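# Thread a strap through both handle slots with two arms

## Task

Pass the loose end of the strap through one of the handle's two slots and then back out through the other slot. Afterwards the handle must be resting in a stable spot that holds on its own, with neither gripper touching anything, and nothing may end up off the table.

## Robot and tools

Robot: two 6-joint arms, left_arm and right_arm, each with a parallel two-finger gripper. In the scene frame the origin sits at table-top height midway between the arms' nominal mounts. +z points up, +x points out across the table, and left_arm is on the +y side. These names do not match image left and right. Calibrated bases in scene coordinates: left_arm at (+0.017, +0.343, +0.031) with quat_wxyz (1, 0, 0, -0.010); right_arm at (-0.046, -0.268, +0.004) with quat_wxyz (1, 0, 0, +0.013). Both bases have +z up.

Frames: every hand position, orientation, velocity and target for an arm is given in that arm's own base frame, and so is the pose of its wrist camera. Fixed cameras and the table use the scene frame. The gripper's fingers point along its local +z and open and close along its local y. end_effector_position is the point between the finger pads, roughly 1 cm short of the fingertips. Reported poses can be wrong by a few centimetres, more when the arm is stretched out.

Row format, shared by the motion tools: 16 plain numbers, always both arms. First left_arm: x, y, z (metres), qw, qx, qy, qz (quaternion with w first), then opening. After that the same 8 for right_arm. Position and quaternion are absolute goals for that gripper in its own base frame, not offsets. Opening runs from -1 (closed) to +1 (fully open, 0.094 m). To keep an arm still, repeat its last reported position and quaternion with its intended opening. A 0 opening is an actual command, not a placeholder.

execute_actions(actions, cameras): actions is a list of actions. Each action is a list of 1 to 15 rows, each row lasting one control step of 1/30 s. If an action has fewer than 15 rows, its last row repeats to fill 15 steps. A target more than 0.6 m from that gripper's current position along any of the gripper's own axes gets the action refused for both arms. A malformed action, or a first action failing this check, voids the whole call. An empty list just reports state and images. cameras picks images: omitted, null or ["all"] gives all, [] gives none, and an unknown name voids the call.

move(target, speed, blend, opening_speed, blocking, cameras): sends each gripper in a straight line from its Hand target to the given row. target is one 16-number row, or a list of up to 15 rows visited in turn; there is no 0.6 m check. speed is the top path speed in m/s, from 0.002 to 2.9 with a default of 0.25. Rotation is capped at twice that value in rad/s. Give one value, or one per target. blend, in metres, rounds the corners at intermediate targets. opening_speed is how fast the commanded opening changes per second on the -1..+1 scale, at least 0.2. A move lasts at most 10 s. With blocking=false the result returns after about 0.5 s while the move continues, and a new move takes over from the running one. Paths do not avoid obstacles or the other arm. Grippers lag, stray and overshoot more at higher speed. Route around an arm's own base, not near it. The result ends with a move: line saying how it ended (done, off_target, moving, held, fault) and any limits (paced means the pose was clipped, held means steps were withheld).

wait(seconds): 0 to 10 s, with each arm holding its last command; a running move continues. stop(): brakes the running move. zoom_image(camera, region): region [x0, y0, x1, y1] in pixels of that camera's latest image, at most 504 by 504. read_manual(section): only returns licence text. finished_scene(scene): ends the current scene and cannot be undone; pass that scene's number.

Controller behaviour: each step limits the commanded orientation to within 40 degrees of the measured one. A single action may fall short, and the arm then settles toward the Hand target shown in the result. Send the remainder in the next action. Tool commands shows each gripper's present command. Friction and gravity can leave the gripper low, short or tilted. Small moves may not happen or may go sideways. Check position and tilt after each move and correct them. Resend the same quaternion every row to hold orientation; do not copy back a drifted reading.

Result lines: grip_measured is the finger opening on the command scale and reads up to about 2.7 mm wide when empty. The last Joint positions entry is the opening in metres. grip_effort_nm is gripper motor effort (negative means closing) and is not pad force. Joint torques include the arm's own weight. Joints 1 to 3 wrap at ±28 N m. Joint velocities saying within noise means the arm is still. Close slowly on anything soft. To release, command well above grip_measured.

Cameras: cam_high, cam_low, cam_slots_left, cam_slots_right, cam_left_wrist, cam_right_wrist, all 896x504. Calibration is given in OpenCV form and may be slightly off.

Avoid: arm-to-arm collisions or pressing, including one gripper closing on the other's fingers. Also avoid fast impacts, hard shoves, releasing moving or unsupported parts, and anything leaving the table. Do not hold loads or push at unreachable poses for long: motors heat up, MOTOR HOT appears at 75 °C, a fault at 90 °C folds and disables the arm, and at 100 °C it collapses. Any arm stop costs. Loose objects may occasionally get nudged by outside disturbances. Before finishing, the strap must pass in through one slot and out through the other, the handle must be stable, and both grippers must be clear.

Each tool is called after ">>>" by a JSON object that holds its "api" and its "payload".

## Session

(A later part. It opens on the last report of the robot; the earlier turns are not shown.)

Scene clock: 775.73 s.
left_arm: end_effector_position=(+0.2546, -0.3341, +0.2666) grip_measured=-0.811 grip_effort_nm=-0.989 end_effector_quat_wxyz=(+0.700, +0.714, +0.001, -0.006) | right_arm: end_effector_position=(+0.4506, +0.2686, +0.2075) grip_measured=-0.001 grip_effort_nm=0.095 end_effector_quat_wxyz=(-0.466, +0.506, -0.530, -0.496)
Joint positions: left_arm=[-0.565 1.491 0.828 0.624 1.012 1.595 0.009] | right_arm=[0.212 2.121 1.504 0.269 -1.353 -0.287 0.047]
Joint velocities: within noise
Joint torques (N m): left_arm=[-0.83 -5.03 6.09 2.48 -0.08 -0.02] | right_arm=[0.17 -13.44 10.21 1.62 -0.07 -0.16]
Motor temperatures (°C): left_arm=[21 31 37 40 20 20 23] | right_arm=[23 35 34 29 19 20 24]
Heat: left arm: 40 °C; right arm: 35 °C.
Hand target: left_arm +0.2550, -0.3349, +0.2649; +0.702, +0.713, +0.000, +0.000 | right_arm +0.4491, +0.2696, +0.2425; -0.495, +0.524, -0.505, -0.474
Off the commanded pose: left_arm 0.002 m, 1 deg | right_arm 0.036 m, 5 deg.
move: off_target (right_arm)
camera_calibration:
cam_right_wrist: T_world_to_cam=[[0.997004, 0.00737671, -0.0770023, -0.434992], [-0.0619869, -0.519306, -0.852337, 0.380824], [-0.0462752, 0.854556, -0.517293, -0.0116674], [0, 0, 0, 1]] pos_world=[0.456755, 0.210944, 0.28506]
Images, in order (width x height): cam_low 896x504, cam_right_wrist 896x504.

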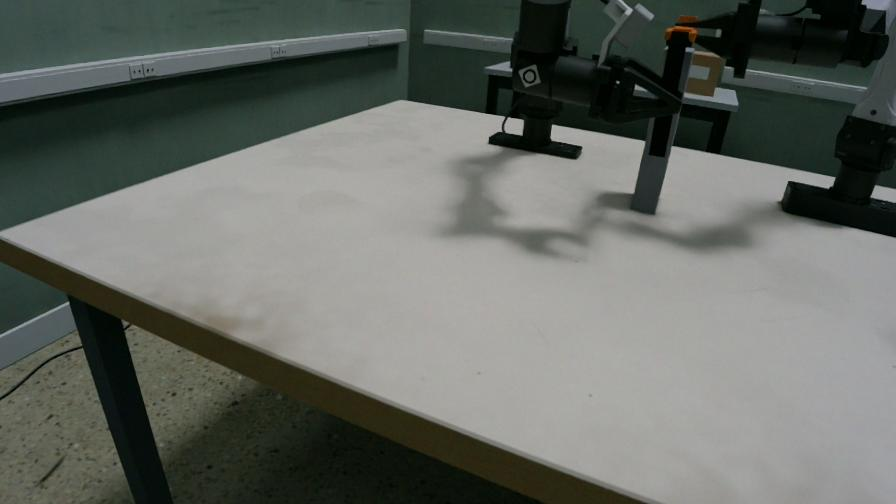

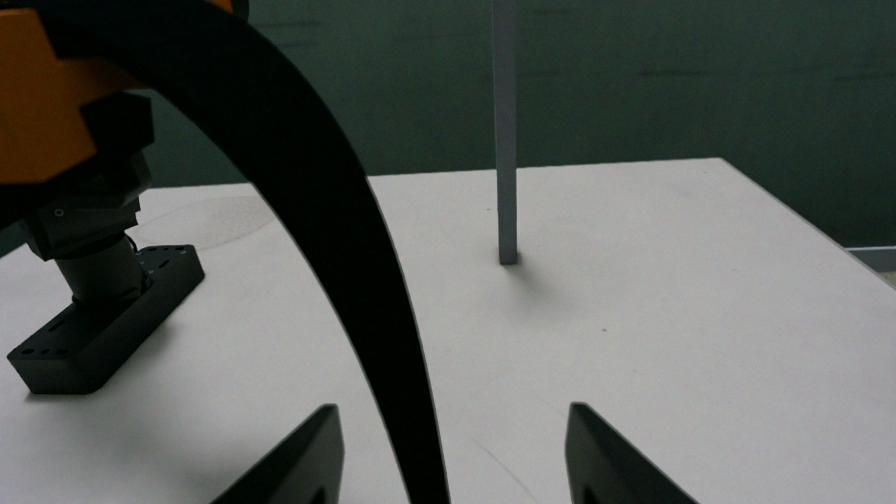

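>>> {"api": "move", "payload": {"target": [0.255,-0.335,0.265,0.7019,0.7123,0,0,-0.9,0.4505,0.270,0.243,0.4947,-0.5247,0.5053,0.4742,-1.0], "speed": 0.05, "opening_speed": 0.4, "cameras": ["cam_low","cam_slots_left","cam_slots_right","cam_right_wrist"]}}

>>> {"api": "zoom_image", "payload": {"camera": "cam_low", "region": [580, 0, 760, 200]}}

Scene clock: 783.07 s.
left_arm: end_effector_position=(+0.2548, -0.3341, +0.2666) grip_measured=-0.811 grip_effort_nm=-0.994 end_effector_quat_wxyz=(+0.700, +0.714, +0.001, -0.006) | right_arm: end_effector_position=(+0.4507, +0.2686, +0.2071) grip_measured=-0.961 grip_effort_nm=-0.984 end_effector_quat_wxyz=(-0.465, +0.505, -0.532, -0.496)
Joint positions: left_arm=[-0.565 1.491 0.828 0.624 1.011 1.595 0.009] | right_arm=[0.212 2.121 1.504 0.266 -1.352 -0.287 0.002]
Joint velocities: within noise
Joint torques (N m): left_arm=[-0.81 -4.98 6.09 2.49 -0.04 -0.04] | right_arm=[0.12 -13.6 10.24 1.63 -0.08 -0.17]
Motor temperatures (°C): left_arm=[21 31 36 40 20 20 23] | right_arm=[23 40 35 29 19 20 24]
Heat: left arm: 40 °C; right arm: 40 °C.
Hand target: left_arm +0.2550, -0.3349, +0.2649; +0.702, +0.713, +0.000, +0.000 | right_arm +0.4490, +0.2696, +0.2425; -0.495, +0.524, -0.505, -0.474
Off the commanded pose: left_arm 0.002 m, 1 deg | right_arm 0.036 m, 6 deg.
move: off_target (right_arm)
camera_calibration:
cam_right_wrist: T_world_to_cam=[[0.996751, 0.00619857, -0.080308, -0.433918], [-0.0653783, -0.520109, -0.851594, 0.382054], [-0.0470475, 0.854078, -0.518013, -0.0112918], [0, 0, 0, 1]] pos_world=[0.456955, 0.211043, 0.284659]
Images, in order (width x height): cam_low 896x504, cam_slots_left 896x504, cam_slots_right 896x504, cam_right_wrist 896x504.

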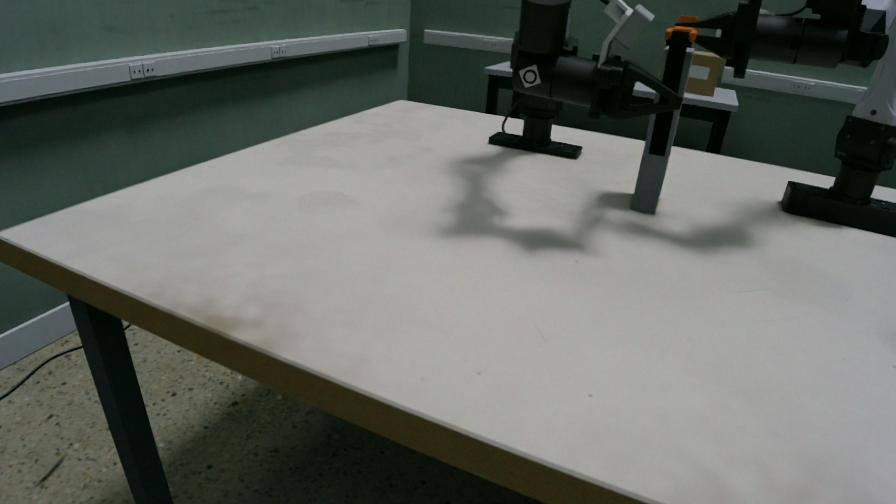

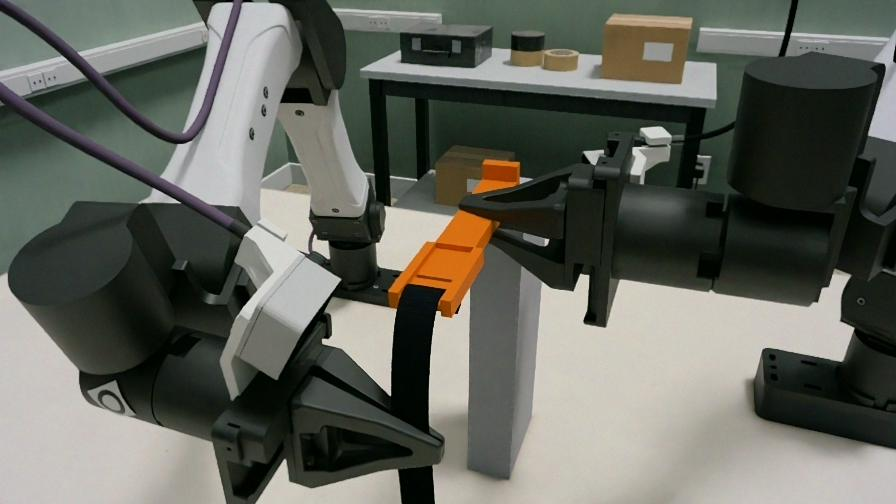

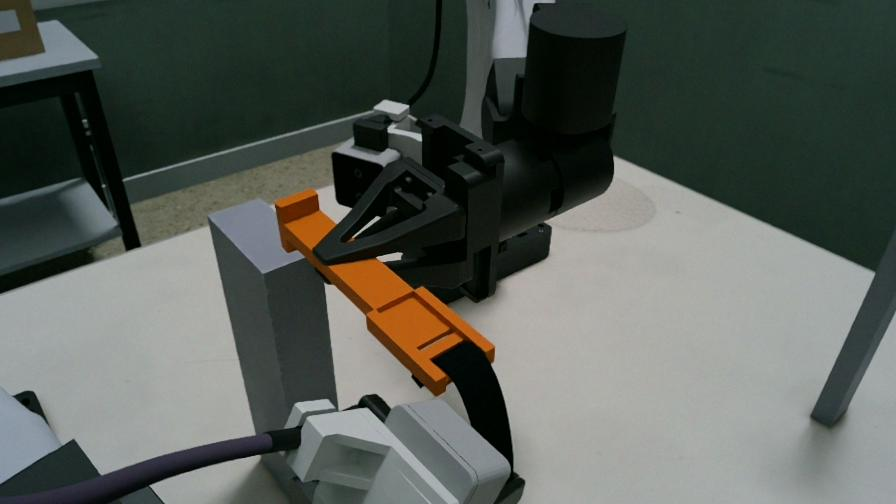

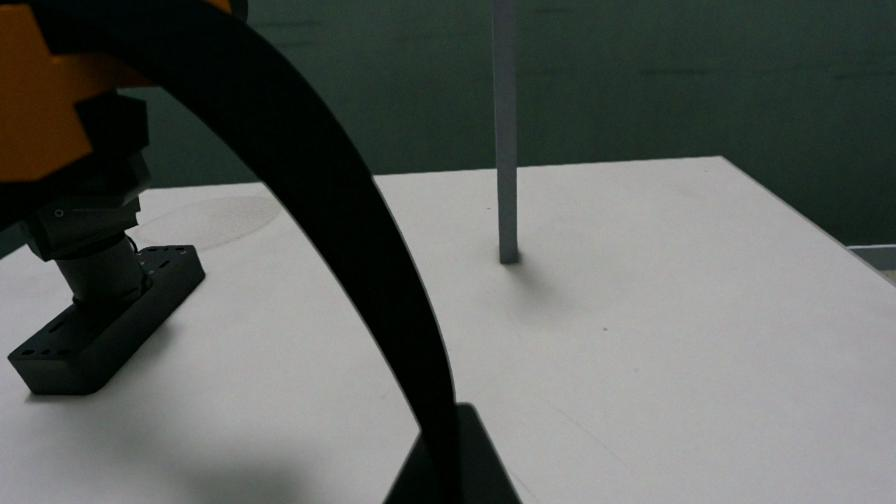

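Scaled by 2.520 from the camera's 896x504 image, which has a finer 1280x720 frame.

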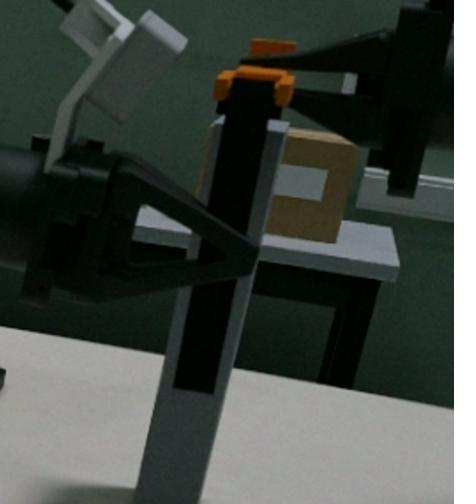

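>>> {"api": "move", "payload": {"target": [0.255,-0.335,0.265,0.7019,0.7123,0,0,-0.9,0.4505,0.270,0.335,0.4947,-0.5247,0.5053,0.4742,-1.0], "speed": 0.06, "cameras": ["cam_low","cam_slots_left","cam_slots_right"]}}

Scene clock: 799.07 s.
left_arm: end_effector_position=(+0.2550, -0.3341, +0.2673) grip_measured=-0.811 grip_effort_nm=-0.994 end_effector_quat_wxyz=(+0.700, +0.714, +0.000, -0.004) | right_arm: end_effector_position=(+0.4573, +0.2700, +0.3002) grip_measured=-0.962 grip_effort_nm=-1.013 end_effector_quat_wxyz=(+0.467, -0.505, +0.531, +0.495)
Joint positions: left_arm=[-0.565 1.491 0.828 0.628 1.01 1.595 0.009] | right_arm=[0.212 2.072 1.804 -0.077 -1.351 -0.283 0.002]
Joint velocities: within noise
Joint torques (N m): left_arm=[-0.88 -4.86 5.97 2.43 -0.03 -0.02] | right_arm=[0.23 -13.03 10.84 1.61 -0.09 -0.19]
Motor temperatures (°C): left_arm=[21 30 36 40 20 20 23] | right_arm=[23 48 37 29 19 20 24]
Heat: left arm: 40 °C; right arm: 48 °C.
Hand target: left_arm +0.2550, -0.3349, +0.2649; +0.702, +0.713, +0.000, +0.000 | right_arm +0.4492, +0.2696, +0.3343; +0.495, -0.524, +0.505, +0.474
Off the commanded pose: left_arm 0.002 m, 1 deg | right_arm 0.035 m, 5 deg.
move: off_target (right_arm)
Images, in order (width x height): cam_low 896x504, cam_slots_left 896x504, cam_slots_right 896x504.

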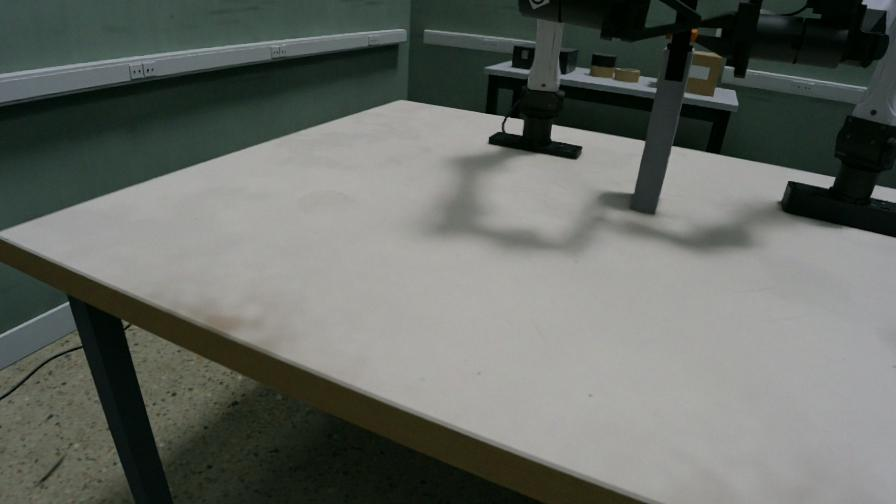

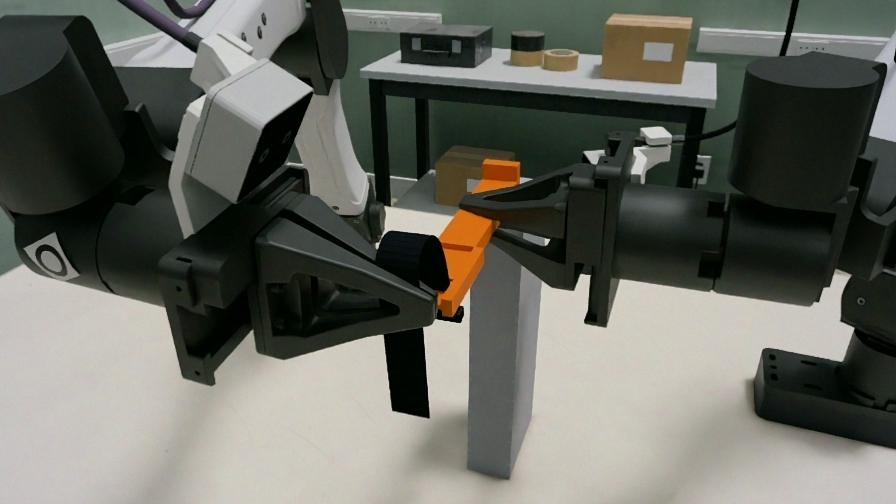

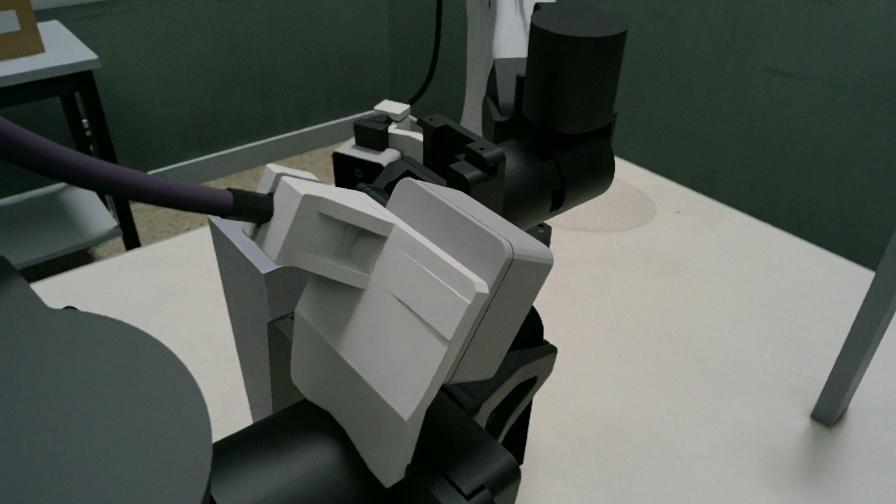

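>>> {"api": "move", "payload": {"target": [0.255,-0.335,0.265,0.7019,0.7123,0,0,-0.9,0.4465,0.270,0.415,0.4947,-0.5247,0.5053,0.4742,-1.0], "speed": 0.06, "cameras": ["cam_slots_left","cam_slots_right"]}}

Scene clock: 804.80 s.
left_arm: end_effector_position=(+0.2560, -0.3323, +0.3005) grip_measured=-0.811 grip_effort_nm=-0.989 end_effector_quat_wxyz=(+0.732, +0.675, -0.057, +0.071) | right_arm: end_effector_position=(+0.4461, +0.2727, +0.3866) grip_measured=-0.962 grip_effort_nm=-1.018 end_effector_quat_wxyz=(-0.458, +0.502, -0.540, -0.497)
Joint positions: left_arm=[-0.565 1.481 0.828 0.804 0.988 1.627 0.009] | right_arm=[0.223 2.099 2.213 -0.496 -1.335 -0.295 0.002]
Joint velocities: within noise
Joint torques (N m): left_arm=[-0.9 -4.29 4.51 0.81 0.05 -0.56] | right_arm=[-0.76 -9.59 12.6 2.22 -0.25 -0.08]
Motor temperatures (°C): left_arm=[21 30 36 40 20 20 23] | right_arm=[23 49 37 29 19 20 25]
Heat: left arm: 40 °C; right arm: 49 °C.
Hand target: left_arm +0.2534, -0.3340, +0.2659; +0.706, +0.708, +0.000, +0.001 | right_arm +0.4442, +0.2691, +0.4139; -0.495, +0.524, -0.506, -0.474
Off the commanded pose: left_arm 0.036 m, 12 deg | right_arm 0.028 m, 7 deg.
move: off_target (left_arm, right_arm)
Images, in order (width x height): cam_slots_left 896x504, cam_slots_right 896x504.

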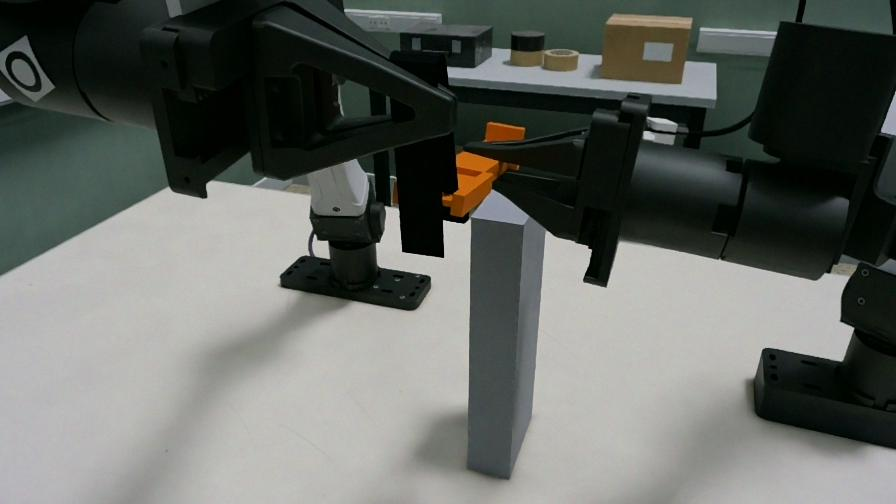

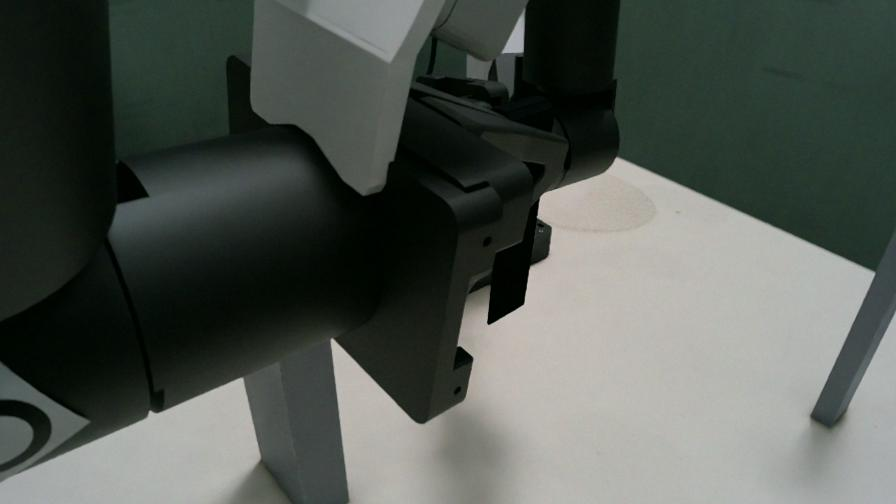

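>>> {"api": "move", "payload": {"target": [0.255,-0.335,0.265,0.7019,0.7123,0,0,-0.9,0.4445,0.270,0.370,0.4947,-0.5247,0.5053,0.4742,-1.0], "speed": 0.06, "cameras": ["cam_slots_left","cam_slots_right","cam_low"]}}

>>> {"api": "zoom_image", "payload": {"camera": "cam_slots_left", "region": [320, 120, 560, 320]}}

Scene clock: 815.63 s.
left_arm: end_effector_position=(+0.2581, -0.3336, +0.2735) grip_measured=-0.811 grip_effort_nm=-0.994 end_effector_quat_wxyz=(+0.708, +0.706, -0.006, +0.018) | right_arm: end_effector_position=(+0.4559, +0.2744, +0.3380) grip_measured=-0.962 grip_effort_nm=-1.013 end_effector_quat_wxyz=(-0.463, +0.511, -0.534, -0.489)
Joint positions: left_arm=[-0.565 1.488 0.823 0.67 0.988 1.601 0.009] | right_arm=[0.222 2.092 2.016 -0.334 -1.334 -0.351 0.002]
Joint velocities: within noise
Joint torques (N m): left_arm=[-0.84 -4.72 6.6 1.99 0.12 -0.13] | right_arm=[-0.53 -14.12 6.41 2.18 -0.29 0.05]
Motor temperatures (°C): left_arm=[21 30 35 39 20 20 23] | right_arm=[23 47 37 30 19 20 25]
Heat: left arm: 39 °C; right arm: 47 °C.
Hand target: left_arm +0.2549, -0.3349, +0.2652; +0.702, +0.712, +0.000, +0.000 | right_arm +0.4437, +0.2700, +0.3692; -0.492, +0.528, -0.506, -0.473
Off the commanded pose: left_arm 0.009 m, 2 deg | right_arm 0.034 m, 5 deg.
move: off_target (right_arm)
Images, in order (width x height): cam_low 896x504, cam_slots_left 896x504, cam_slots_right 896x504.

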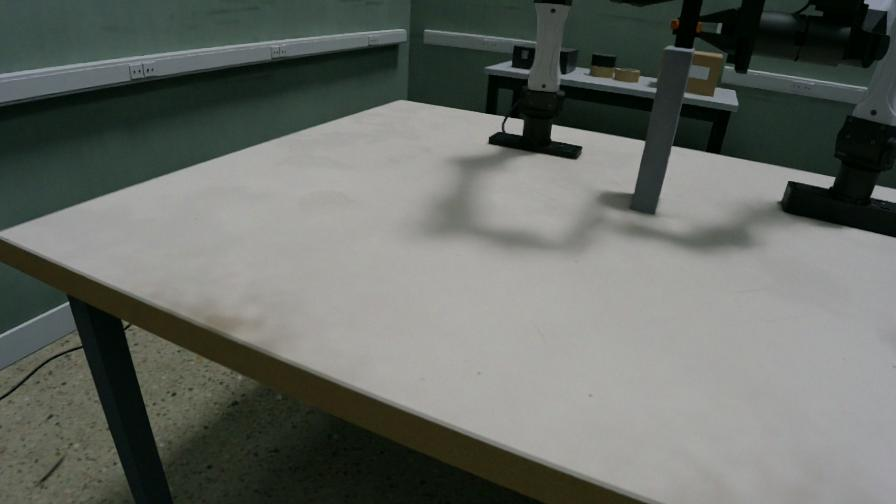

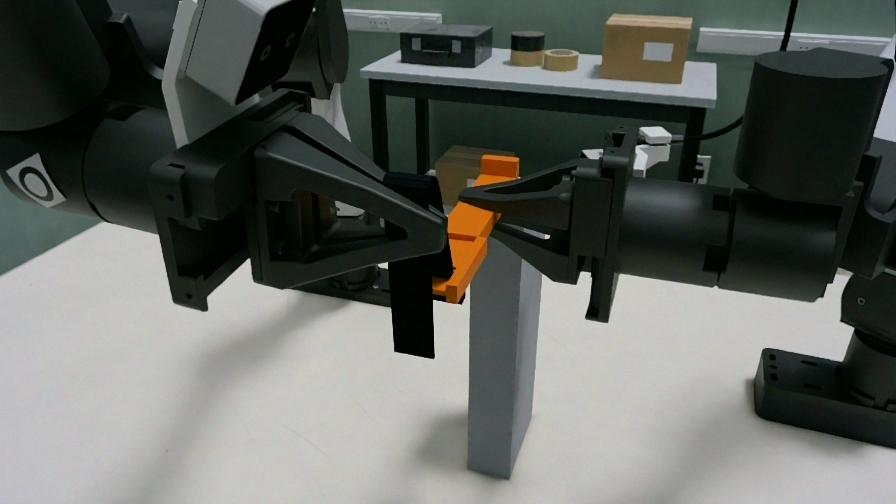

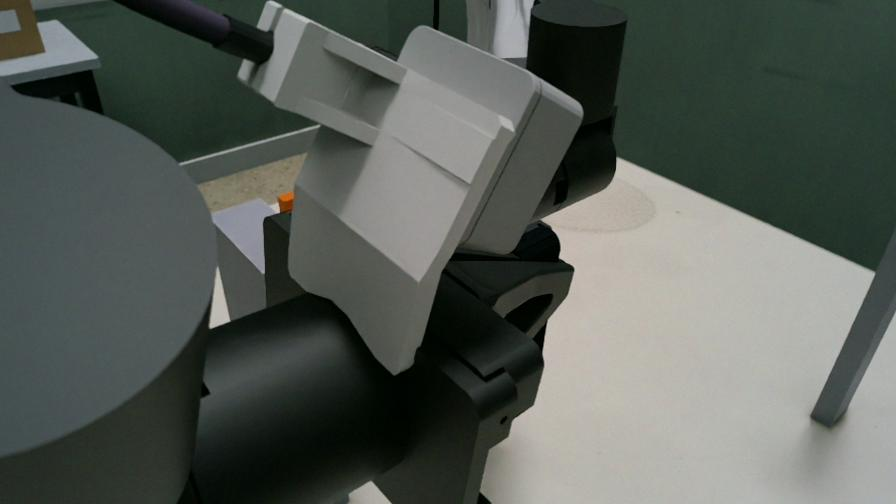

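Scaled by 2.100 from the camera's 896x504 image, which has a finer 1280x720 frame.

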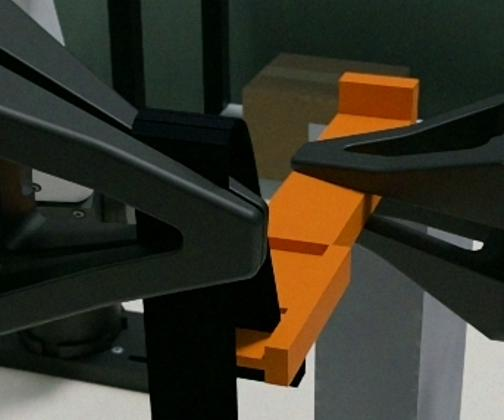

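>>> {"api": "move", "payload": {"target": [0.255,-0.335,0.265,0.7019,0.7123,0,0,-0.9,0.4485,0.270,0.250,0.4947,-0.5247,0.5053,0.4742,-1.0], "speed": 0.08, "cameras": ["cam_slots_left","cam_low"]}}

>>> {"api": "zoom_image", "payload": {"camera": "cam_low", "region": [580, 0, 760, 200]}}

Scene clock: 851.20 s.
left_arm: end_effector_position=(+0.2581, -0.3336, +0.2704) grip_measured=-0.811 grip_effort_nm=-0.999 end_effector_quat_wxyz=(+0.704, +0.710, +0.000, +0.012) | right_arm: end_effector_position=(+0.4513, +0.2733, +0.2369) grip_measured=-0.962 grip_effort_nm=-1.013 end_effector_quat_wxyz=(-0.478, +0.518, -0.522, -0.481)
Joint positions: left_arm=[-0.565 1.488 0.823 0.652 0.988 1.598 0.009] | right_arm=[0.222 2.086 1.577 0.155 -1.334 -0.338 0.002]
Joint velocities: within noise
Joint torques (N m): left_arm=[-0.84 -4.62 6.63 2.18 0.15 -0.06] | right_arm=[-0.69 -11.41 6.05 2.07 -0.25 0.04]
Motor temperatures (°C): left_arm=[21 30 36 39 20 20 23] | right_arm=[23 51 34 32 19 20 25]
Heat: left arm: 39 °C; right arm: 51 °C.
Hand target: left_arm +0.2550, -0.3349, +0.2651; +0.702, +0.712, +0.000, +0.000 | right_arm +0.4483, +0.2700, +0.2499; -0.493, +0.527, -0.506, -0.473
Off the commanded pose: left_arm 0.006 m, 1 deg | right_arm 0.014 m, 3 deg.
move: off_target (right_arm)
Images, in order (width x height): cam_low 896x504, cam_slots_left 896x504.

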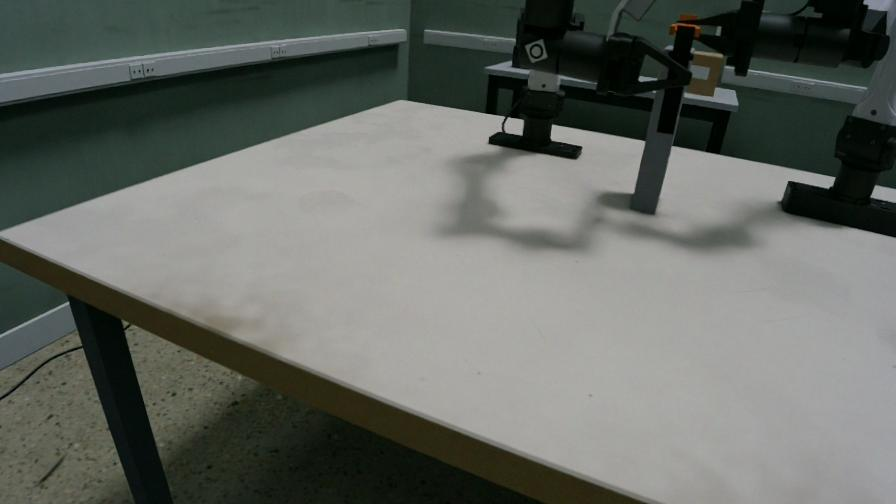

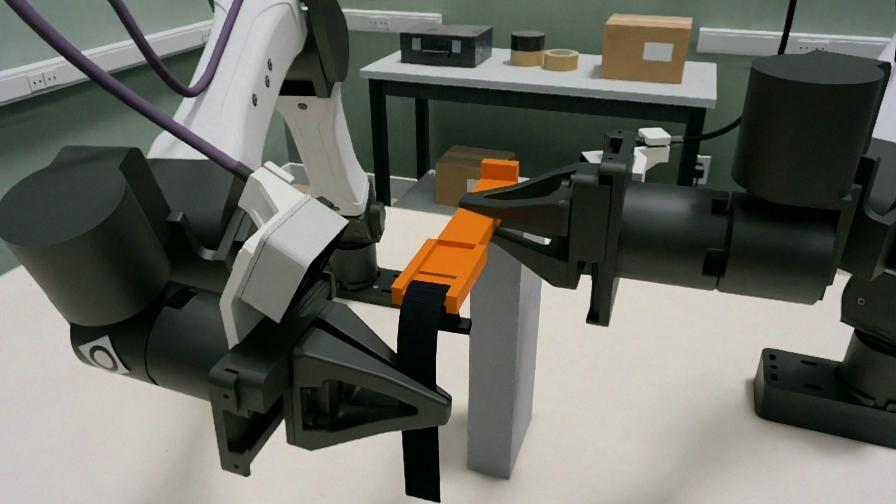

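Scaled by 2.520 from the camera's 896x504 image, which has a finer 1280x720 frame.

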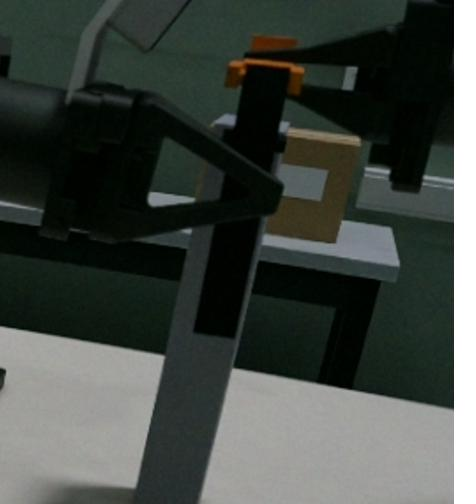

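>>> {"api": "move", "payload": {"target": [[0.255,-0.335,0.265,0.7019,0.7123,0,0,-0.9,0.4485,0.270,0.230,0.4947,-0.5247,0.5053,0.4742,-1.0],[0.255,-0.335,0.265,0.7019,0.7123,0,0,-0.9,0.4495,0.270,0.230,0.4947,-0.5247,0.5053,0.4742,-0.2],[0.255,-0.335,0.265,0.7019,0.7123,0,0,-0.9,0.4495,0.268,0.196,0.4947,-0.5247,0.5053,0.4742,-0.2]], "speed": 0.06, "opening_speed": 0.5, "cameras": ["cam_slots_left","cam_low","cam_right_wrist"]}}

>>> {"api": "zoom_image", "payload": {"camera": "cam_low", "region": [580, 0, 760, 200]}}

Scene clock: 865.47 s.
left_arm: end_effector_position=(+0.2586, -0.3339, +0.2682) grip_measured=-0.811 grip_effort_nm=-0.989 end_effector_quat_wxyz=(+0.703, +0.711, +0.003, +0.009) | right_arm: end_effector_position=(+0.4498, +0.2702, +0.2030) grip_measured=-0.202 grip_effort_nm=0.090 end_effector_quat_wxyz=(+0.493, -0.524, +0.510, +0.471)
Joint positions: left_arm=[-0.565 1.492 0.823 0.647 0.988 1.597 0.009] | right_arm=[0.217 2.119 1.464 0.35 -1.334 -0.333 0.038]
Joint velocities: within noise
Joint torques (N m): left_arm=[-0.91 -5.08 6.45 2.27 0.15 -0.09] | right_arm=[-0.64 -8.24 5.45 2.02 -0.28 -0.02]
Motor temperatures (°C): left_arm=[21 30 36 39 20 20 23] | right_arm=[23 49 34 32 19 20 25]
Heat: left arm: 39 °C; right arm: 49 °C.
Hand target: left_arm +0.2550, -0.3349, +0.2650; +0.702, +0.712, +0.000, +0.000 | right_arm +0.4495, +0.2679, +0.1959; +0.493, -0.526, +0.506, +0.473
Off the commanded pose: left_arm 0.005 m, 1 deg | right_arm 0.007 m, 1 deg.
move: done
camera_calibration:
cam_right_wrist: T_world_to_cam=[[0.999913, -0.00194659, 0.0130701, -0.45167], [0.0101899, -0.516141, -0.856443, 0.345363], [0.00841314, 0.856501, -0.516076, -0.0408123], [0, 0, 0, 1]] pos_world=[0.448455, 0.212333, 0.280625]
Images, in order (width x height): cam_low 896x504, cam_slots_left 896x504, cam_right_wrist 896x504.

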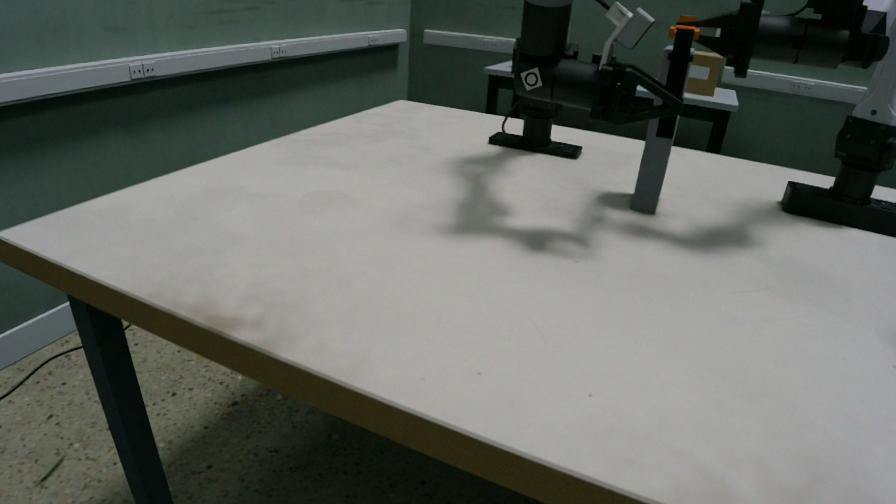

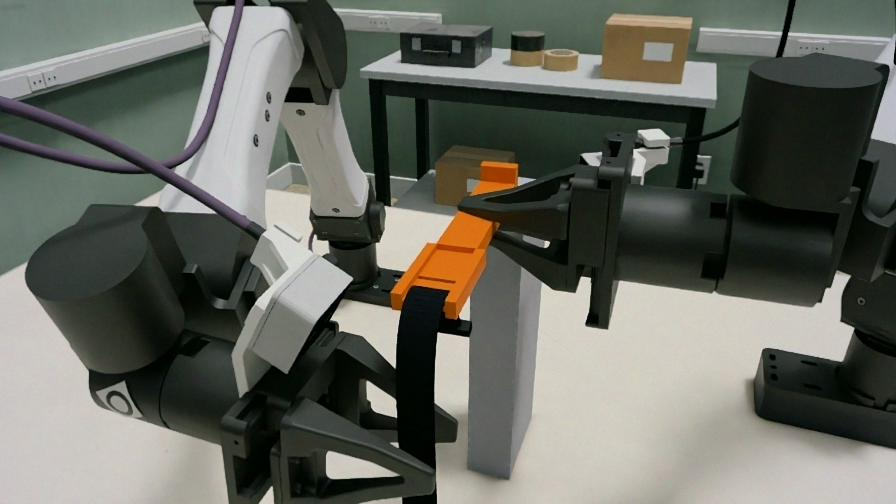

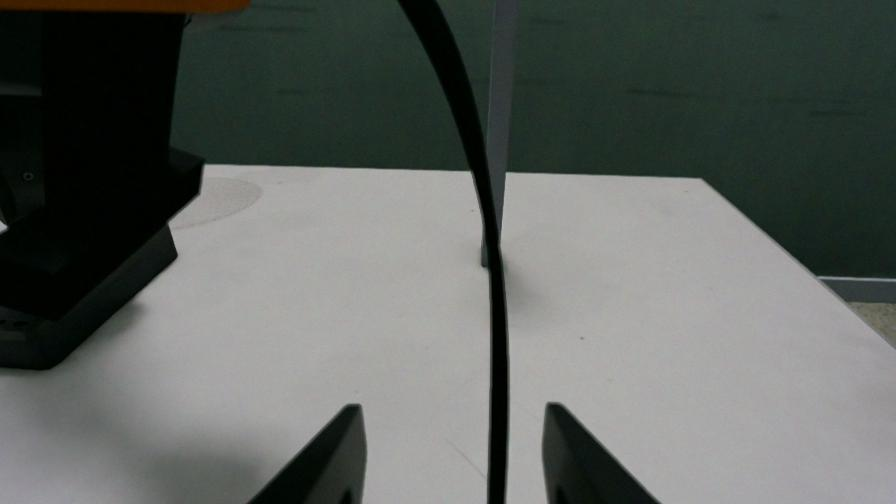

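Scaled by 2.520 from the camera's 896x504 image, which has a finer 1280x720 frame.

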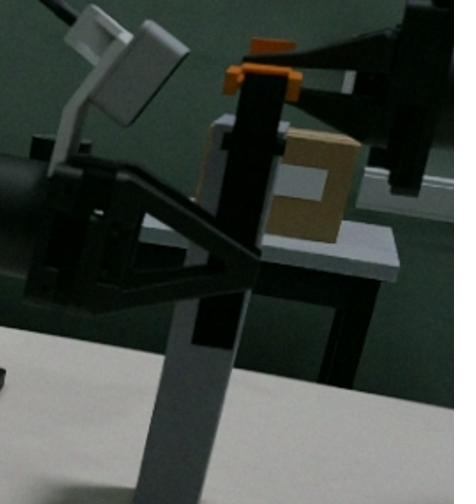

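>>> {"api": "move", "payload": {"target": [0.255,-0.335,0.265,0.7019,0.7123,0,0,-0.9,0.4600,0.268,0.200,0.4947,-0.5247,0.5053,0.4742,-0.2], "speed": 0.06, "cameras": ["cam_right_wrist"]}}

>>> {"api": "zoom_image", "payload": {"camera": "cam_right_wrist", "region": [300, 304, 600, 504]}}

Scene clock: 878.17 s.
left_arm: end_effector_position=(+0.2586, -0.3339, +0.2682) grip_measured=-0.811 grip_effort_nm=-0.999 end_effector_quat_wxyz=(+0.703, +0.711, +0.003, +0.009) | right_arm: end_effector_position=(+0.4548, +0.2691, +0.1946) grip_measured=-0.202 grip_effort_nm=0.095 end_effector_quat_wxyz=(+0.489, -0.520, +0.515, +0.474)
Joint positions: left_arm=[-0.565 1.492 0.823 0.647 0.988 1.597 0.009] | right_arm=[0.212 2.147 1.478 0.351 -1.337 -0.329 0.038]
Joint velocities: within noise
Joint torques (N m): left_arm=[-0.84 -5.15 6.49 2.26 0.1 -0.08] | right_arm=[-0.65 -8.29 10.13 1.77 -0.26 0.07]
Motor temperatures (°C): left_arm=[21 30 36 39 20 20 23] | right_arm=[23 46 34 32 19 20 24]
Heat: left arm: 39 °C; right arm: 46 °C.
Hand target: left_arm +0.2550, -0.3349, +0.2650; +0.702, +0.712, +0.000, +0.000 | right_arm +0.4597, +0.2679, +0.2000; +0.495, -0.525, +0.505, +0.474
Off the commanded pose: left_arm 0.005 m, 1 deg | right_arm 0.008 m, 1 deg.
move: done
camera_calibration:
cam_right_wrist: T_world_to_cam=[[0.999986, -0.00429382, -0.00322575, -0.452773], [-0.00498276, -0.517696, -0.85555, 0.344566], [0.00200362, 0.855554, -0.51771, -0.0407882], [0, 0, 0, 1]] pos_world=[0.454565, 0.211333, 0.272217]
Images, in order (width x height): cam_right_wrist 896x504.

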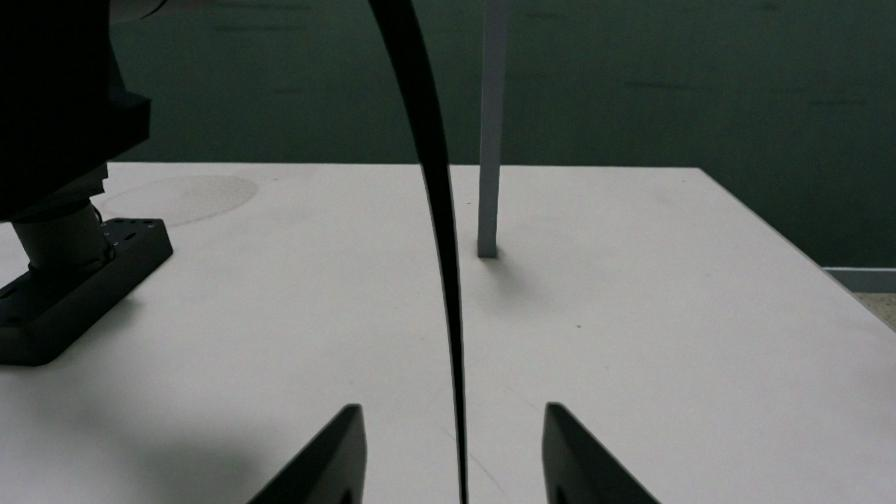

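Scaled by 1.680 from the camera's 896x504 image, which has a finer 1280x720 frame.

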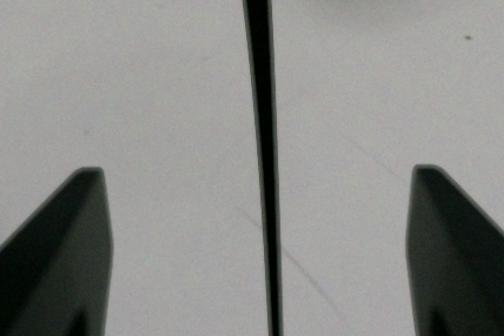

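>>> {"api": "move", "payload": {"target": [0.255,-0.335,0.265,0.7019,0.7123,0,0,-0.9,0.4615,0.268,0.200,0.4947,-0.5247,0.5053,0.4742,-1.0], "speed": 0.05, "opening_speed": 0.4, "cameras": ["cam_low","cam_slots_left"]}}

>>> {"api": "zoom_image", "payload": {"camera": "cam_low", "region": [580, 0, 760, 200]}}

Scene clock: 884.53 s.
left_arm: end_effector_position=(+0.2586, -0.3339, +0.2682) grip_measured=-0.811 grip_effort_nm=-0.999 end_effector_quat_wxyz=(+0.703, +0.711, +0.003, +0.009) | right_arm: end_effector_position=(+0.4559, +0.2694, +0.1955) grip_measured=-0.960 grip_effort_nm=-0.989 end_effector_quat_wxyz=(+0.489, -0.521, +0.514, +0.474)
Joint positions: left_arm=[-0.565 1.492 0.823 0.647 0.988 1.597 0.009] | right_arm=[0.212 2.15 1.486 0.351 -1.339 -0.328 0.002]
Joint velocities: within noise
Joint torques (N m): left_arm=[-0.77 -5.05 6.56 2.25 0.14 -0.08] | right_arm=[-0.69 -8.18 10.25 1.78 -0.29 0.03]
Motor temperatures (°C): left_arm=[21 30 36 39 20 20 23] | right_arm=[23 46 34 31 19 20 24]
Heat: left arm: 39 °C; right arm: 46 °C.
Hand target: left_arm +0.2550, -0.3349, +0.2650; +0.702, +0.712, +0.000, +0.000 | right_arm +0.4613, +0.2679, +0.1999; +0.495, -0.525, +0.506, +0.474
Off the commanded pose: left_arm 0.005 m, 1 deg | right_arm 0.007 m, 1 deg.
move: done
Images, in order (width x height): cam_low 896x504, cam_slots_left 896x504.

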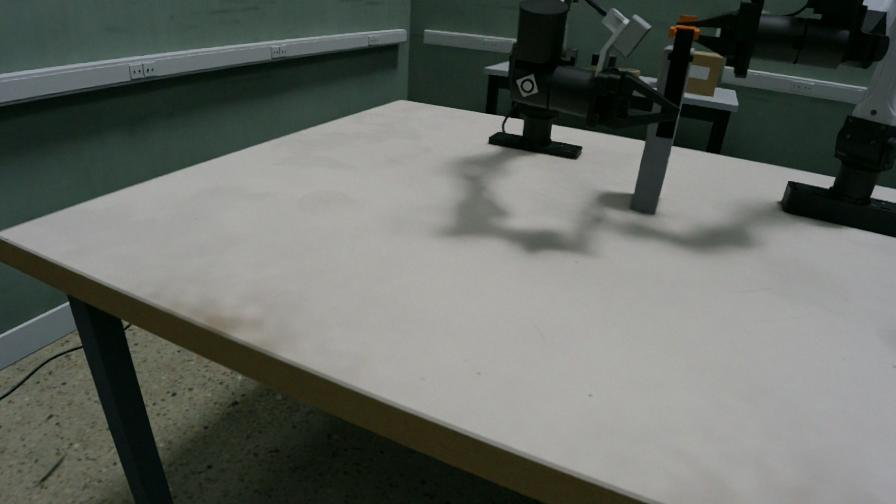

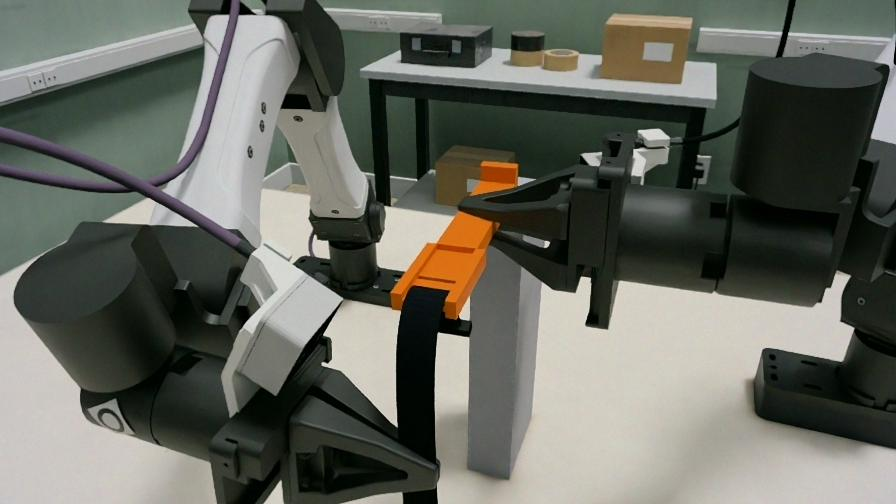

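Scaled by 2.520 from the camera's 896x504 image, which has a finer 1280x720 frame.

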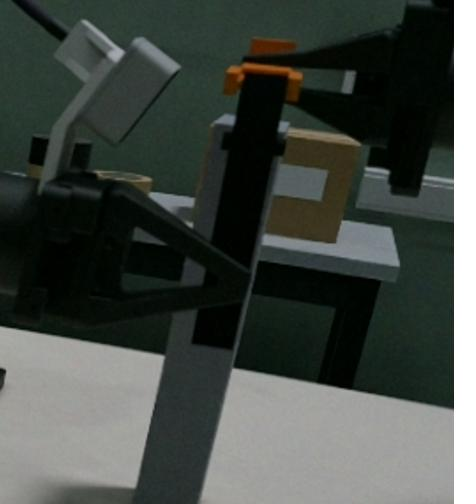

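>>> {"api": "move", "payload": {"target": [[0.255,-0.335,0.265,0.7019,0.7123,0,0,-0.9,0.4515,0.270,0.300,0.4947,-0.5247,0.5053,0.4742,-1.0],[0.255,-0.335,0.265,0.7019,0.7123,0,0,-0.9,0.4465,0.270,0.385,0.4947,-0.5247,0.5053,0.4742,-1.0]], "speed": 0.07, "cameras": ["cam_slots_left","cam_slots_right","cam_right_wrist"]}}

>>> {"api": "zoom_image", "payload": {"camera": "cam_slots_left", "region": [320, 120, 560, 320]}}

Scene clock: 898.83 s.
left_arm: end_effector_position=(+0.2586, -0.3339, +0.2682) grip_measured=-0.811 grip_effort_nm=-0.994 end_effector_quat_wxyz=(+0.703, +0.711, +0.003, +0.009) | right_arm: end_effector_position=(+0.4540, +0.2690, +0.3622) grip_measured=-0.961 grip_effort_nm=-1.009 end_effector_quat_wxyz=(+0.476, -0.508, +0.528, +0.487)
Joint positions: left_arm=[-0.565 1.492 0.823 0.647 0.988 1.597 0.009] | right_arm=[0.212 2.068 2.038 -0.291 -1.339 -0.283 0.002]
Joint velocities: within noise
Joint torques (N m): left_arm=[-0.8 -4.98 6.49 2.25 0.13 -0.05] | right_arm=[0.34 -10.86 10.8 1.62 -0.18 -0.2]
Motor temperatures (°C): left_arm=[21 29 36 39 20 20 23] | right_arm=[23 47 35 31 19 20 25]
Heat: left arm: 39 °C; right arm: 47 °C.
Hand target: left_arm +0.2550, -0.3349, +0.2650; +0.702, +0.712, +0.000, +0.000 | right_arm +0.4459, +0.2698, +0.3844; +0.495, -0.524, +0.505, +0.474
Off the commanded pose: left_arm 0.005 m, 1 deg | right_arm 0.024 m, 4 deg.
move: off_target (right_arm)
camera_calibration:
cam_right_wrist: T_world_to_cam=[[0.998591, -0.00618583, -0.0526995, -0.432278], [-0.0482916, -0.517492, -0.854325, 0.507112], [-0.0219868, 0.855666, -0.517061, 0.0567054], [0, 0, 0, 1]] pos_world=[0.457405, 0.211231, 0.439777]
Images, in order (width x height): cam_slots_left 896x504, cam_slots_right 896x504, cam_right_wrist 896x504.

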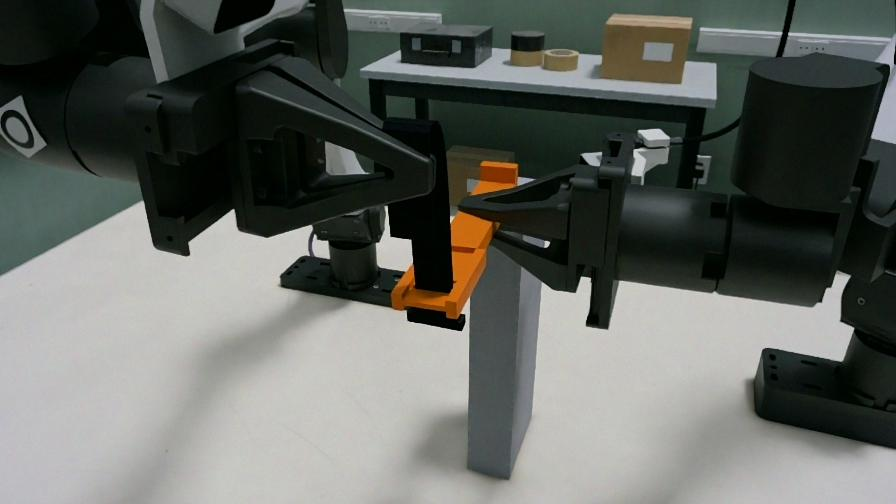

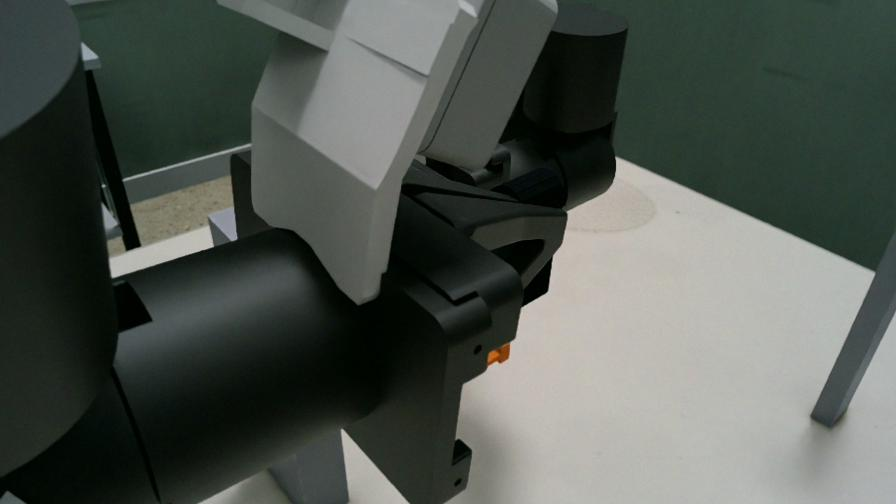

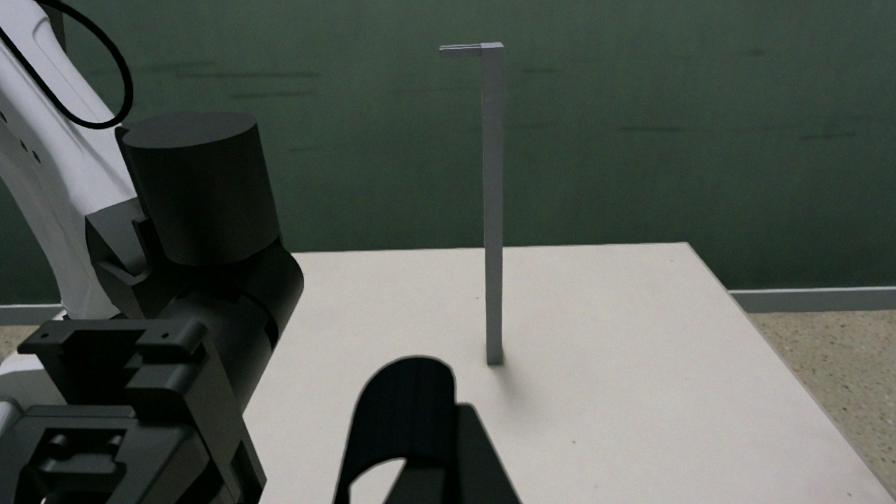

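Scaled by 2.100 from the camera's 896x504 image, which has a finer 1280x720 frame.

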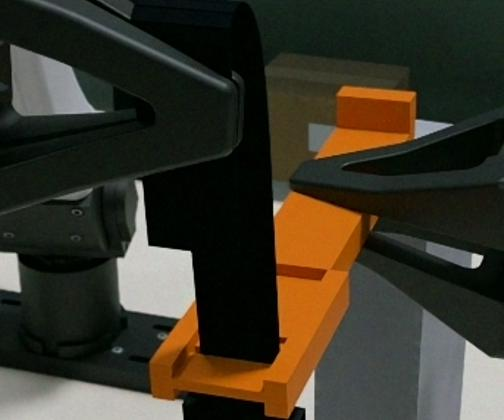

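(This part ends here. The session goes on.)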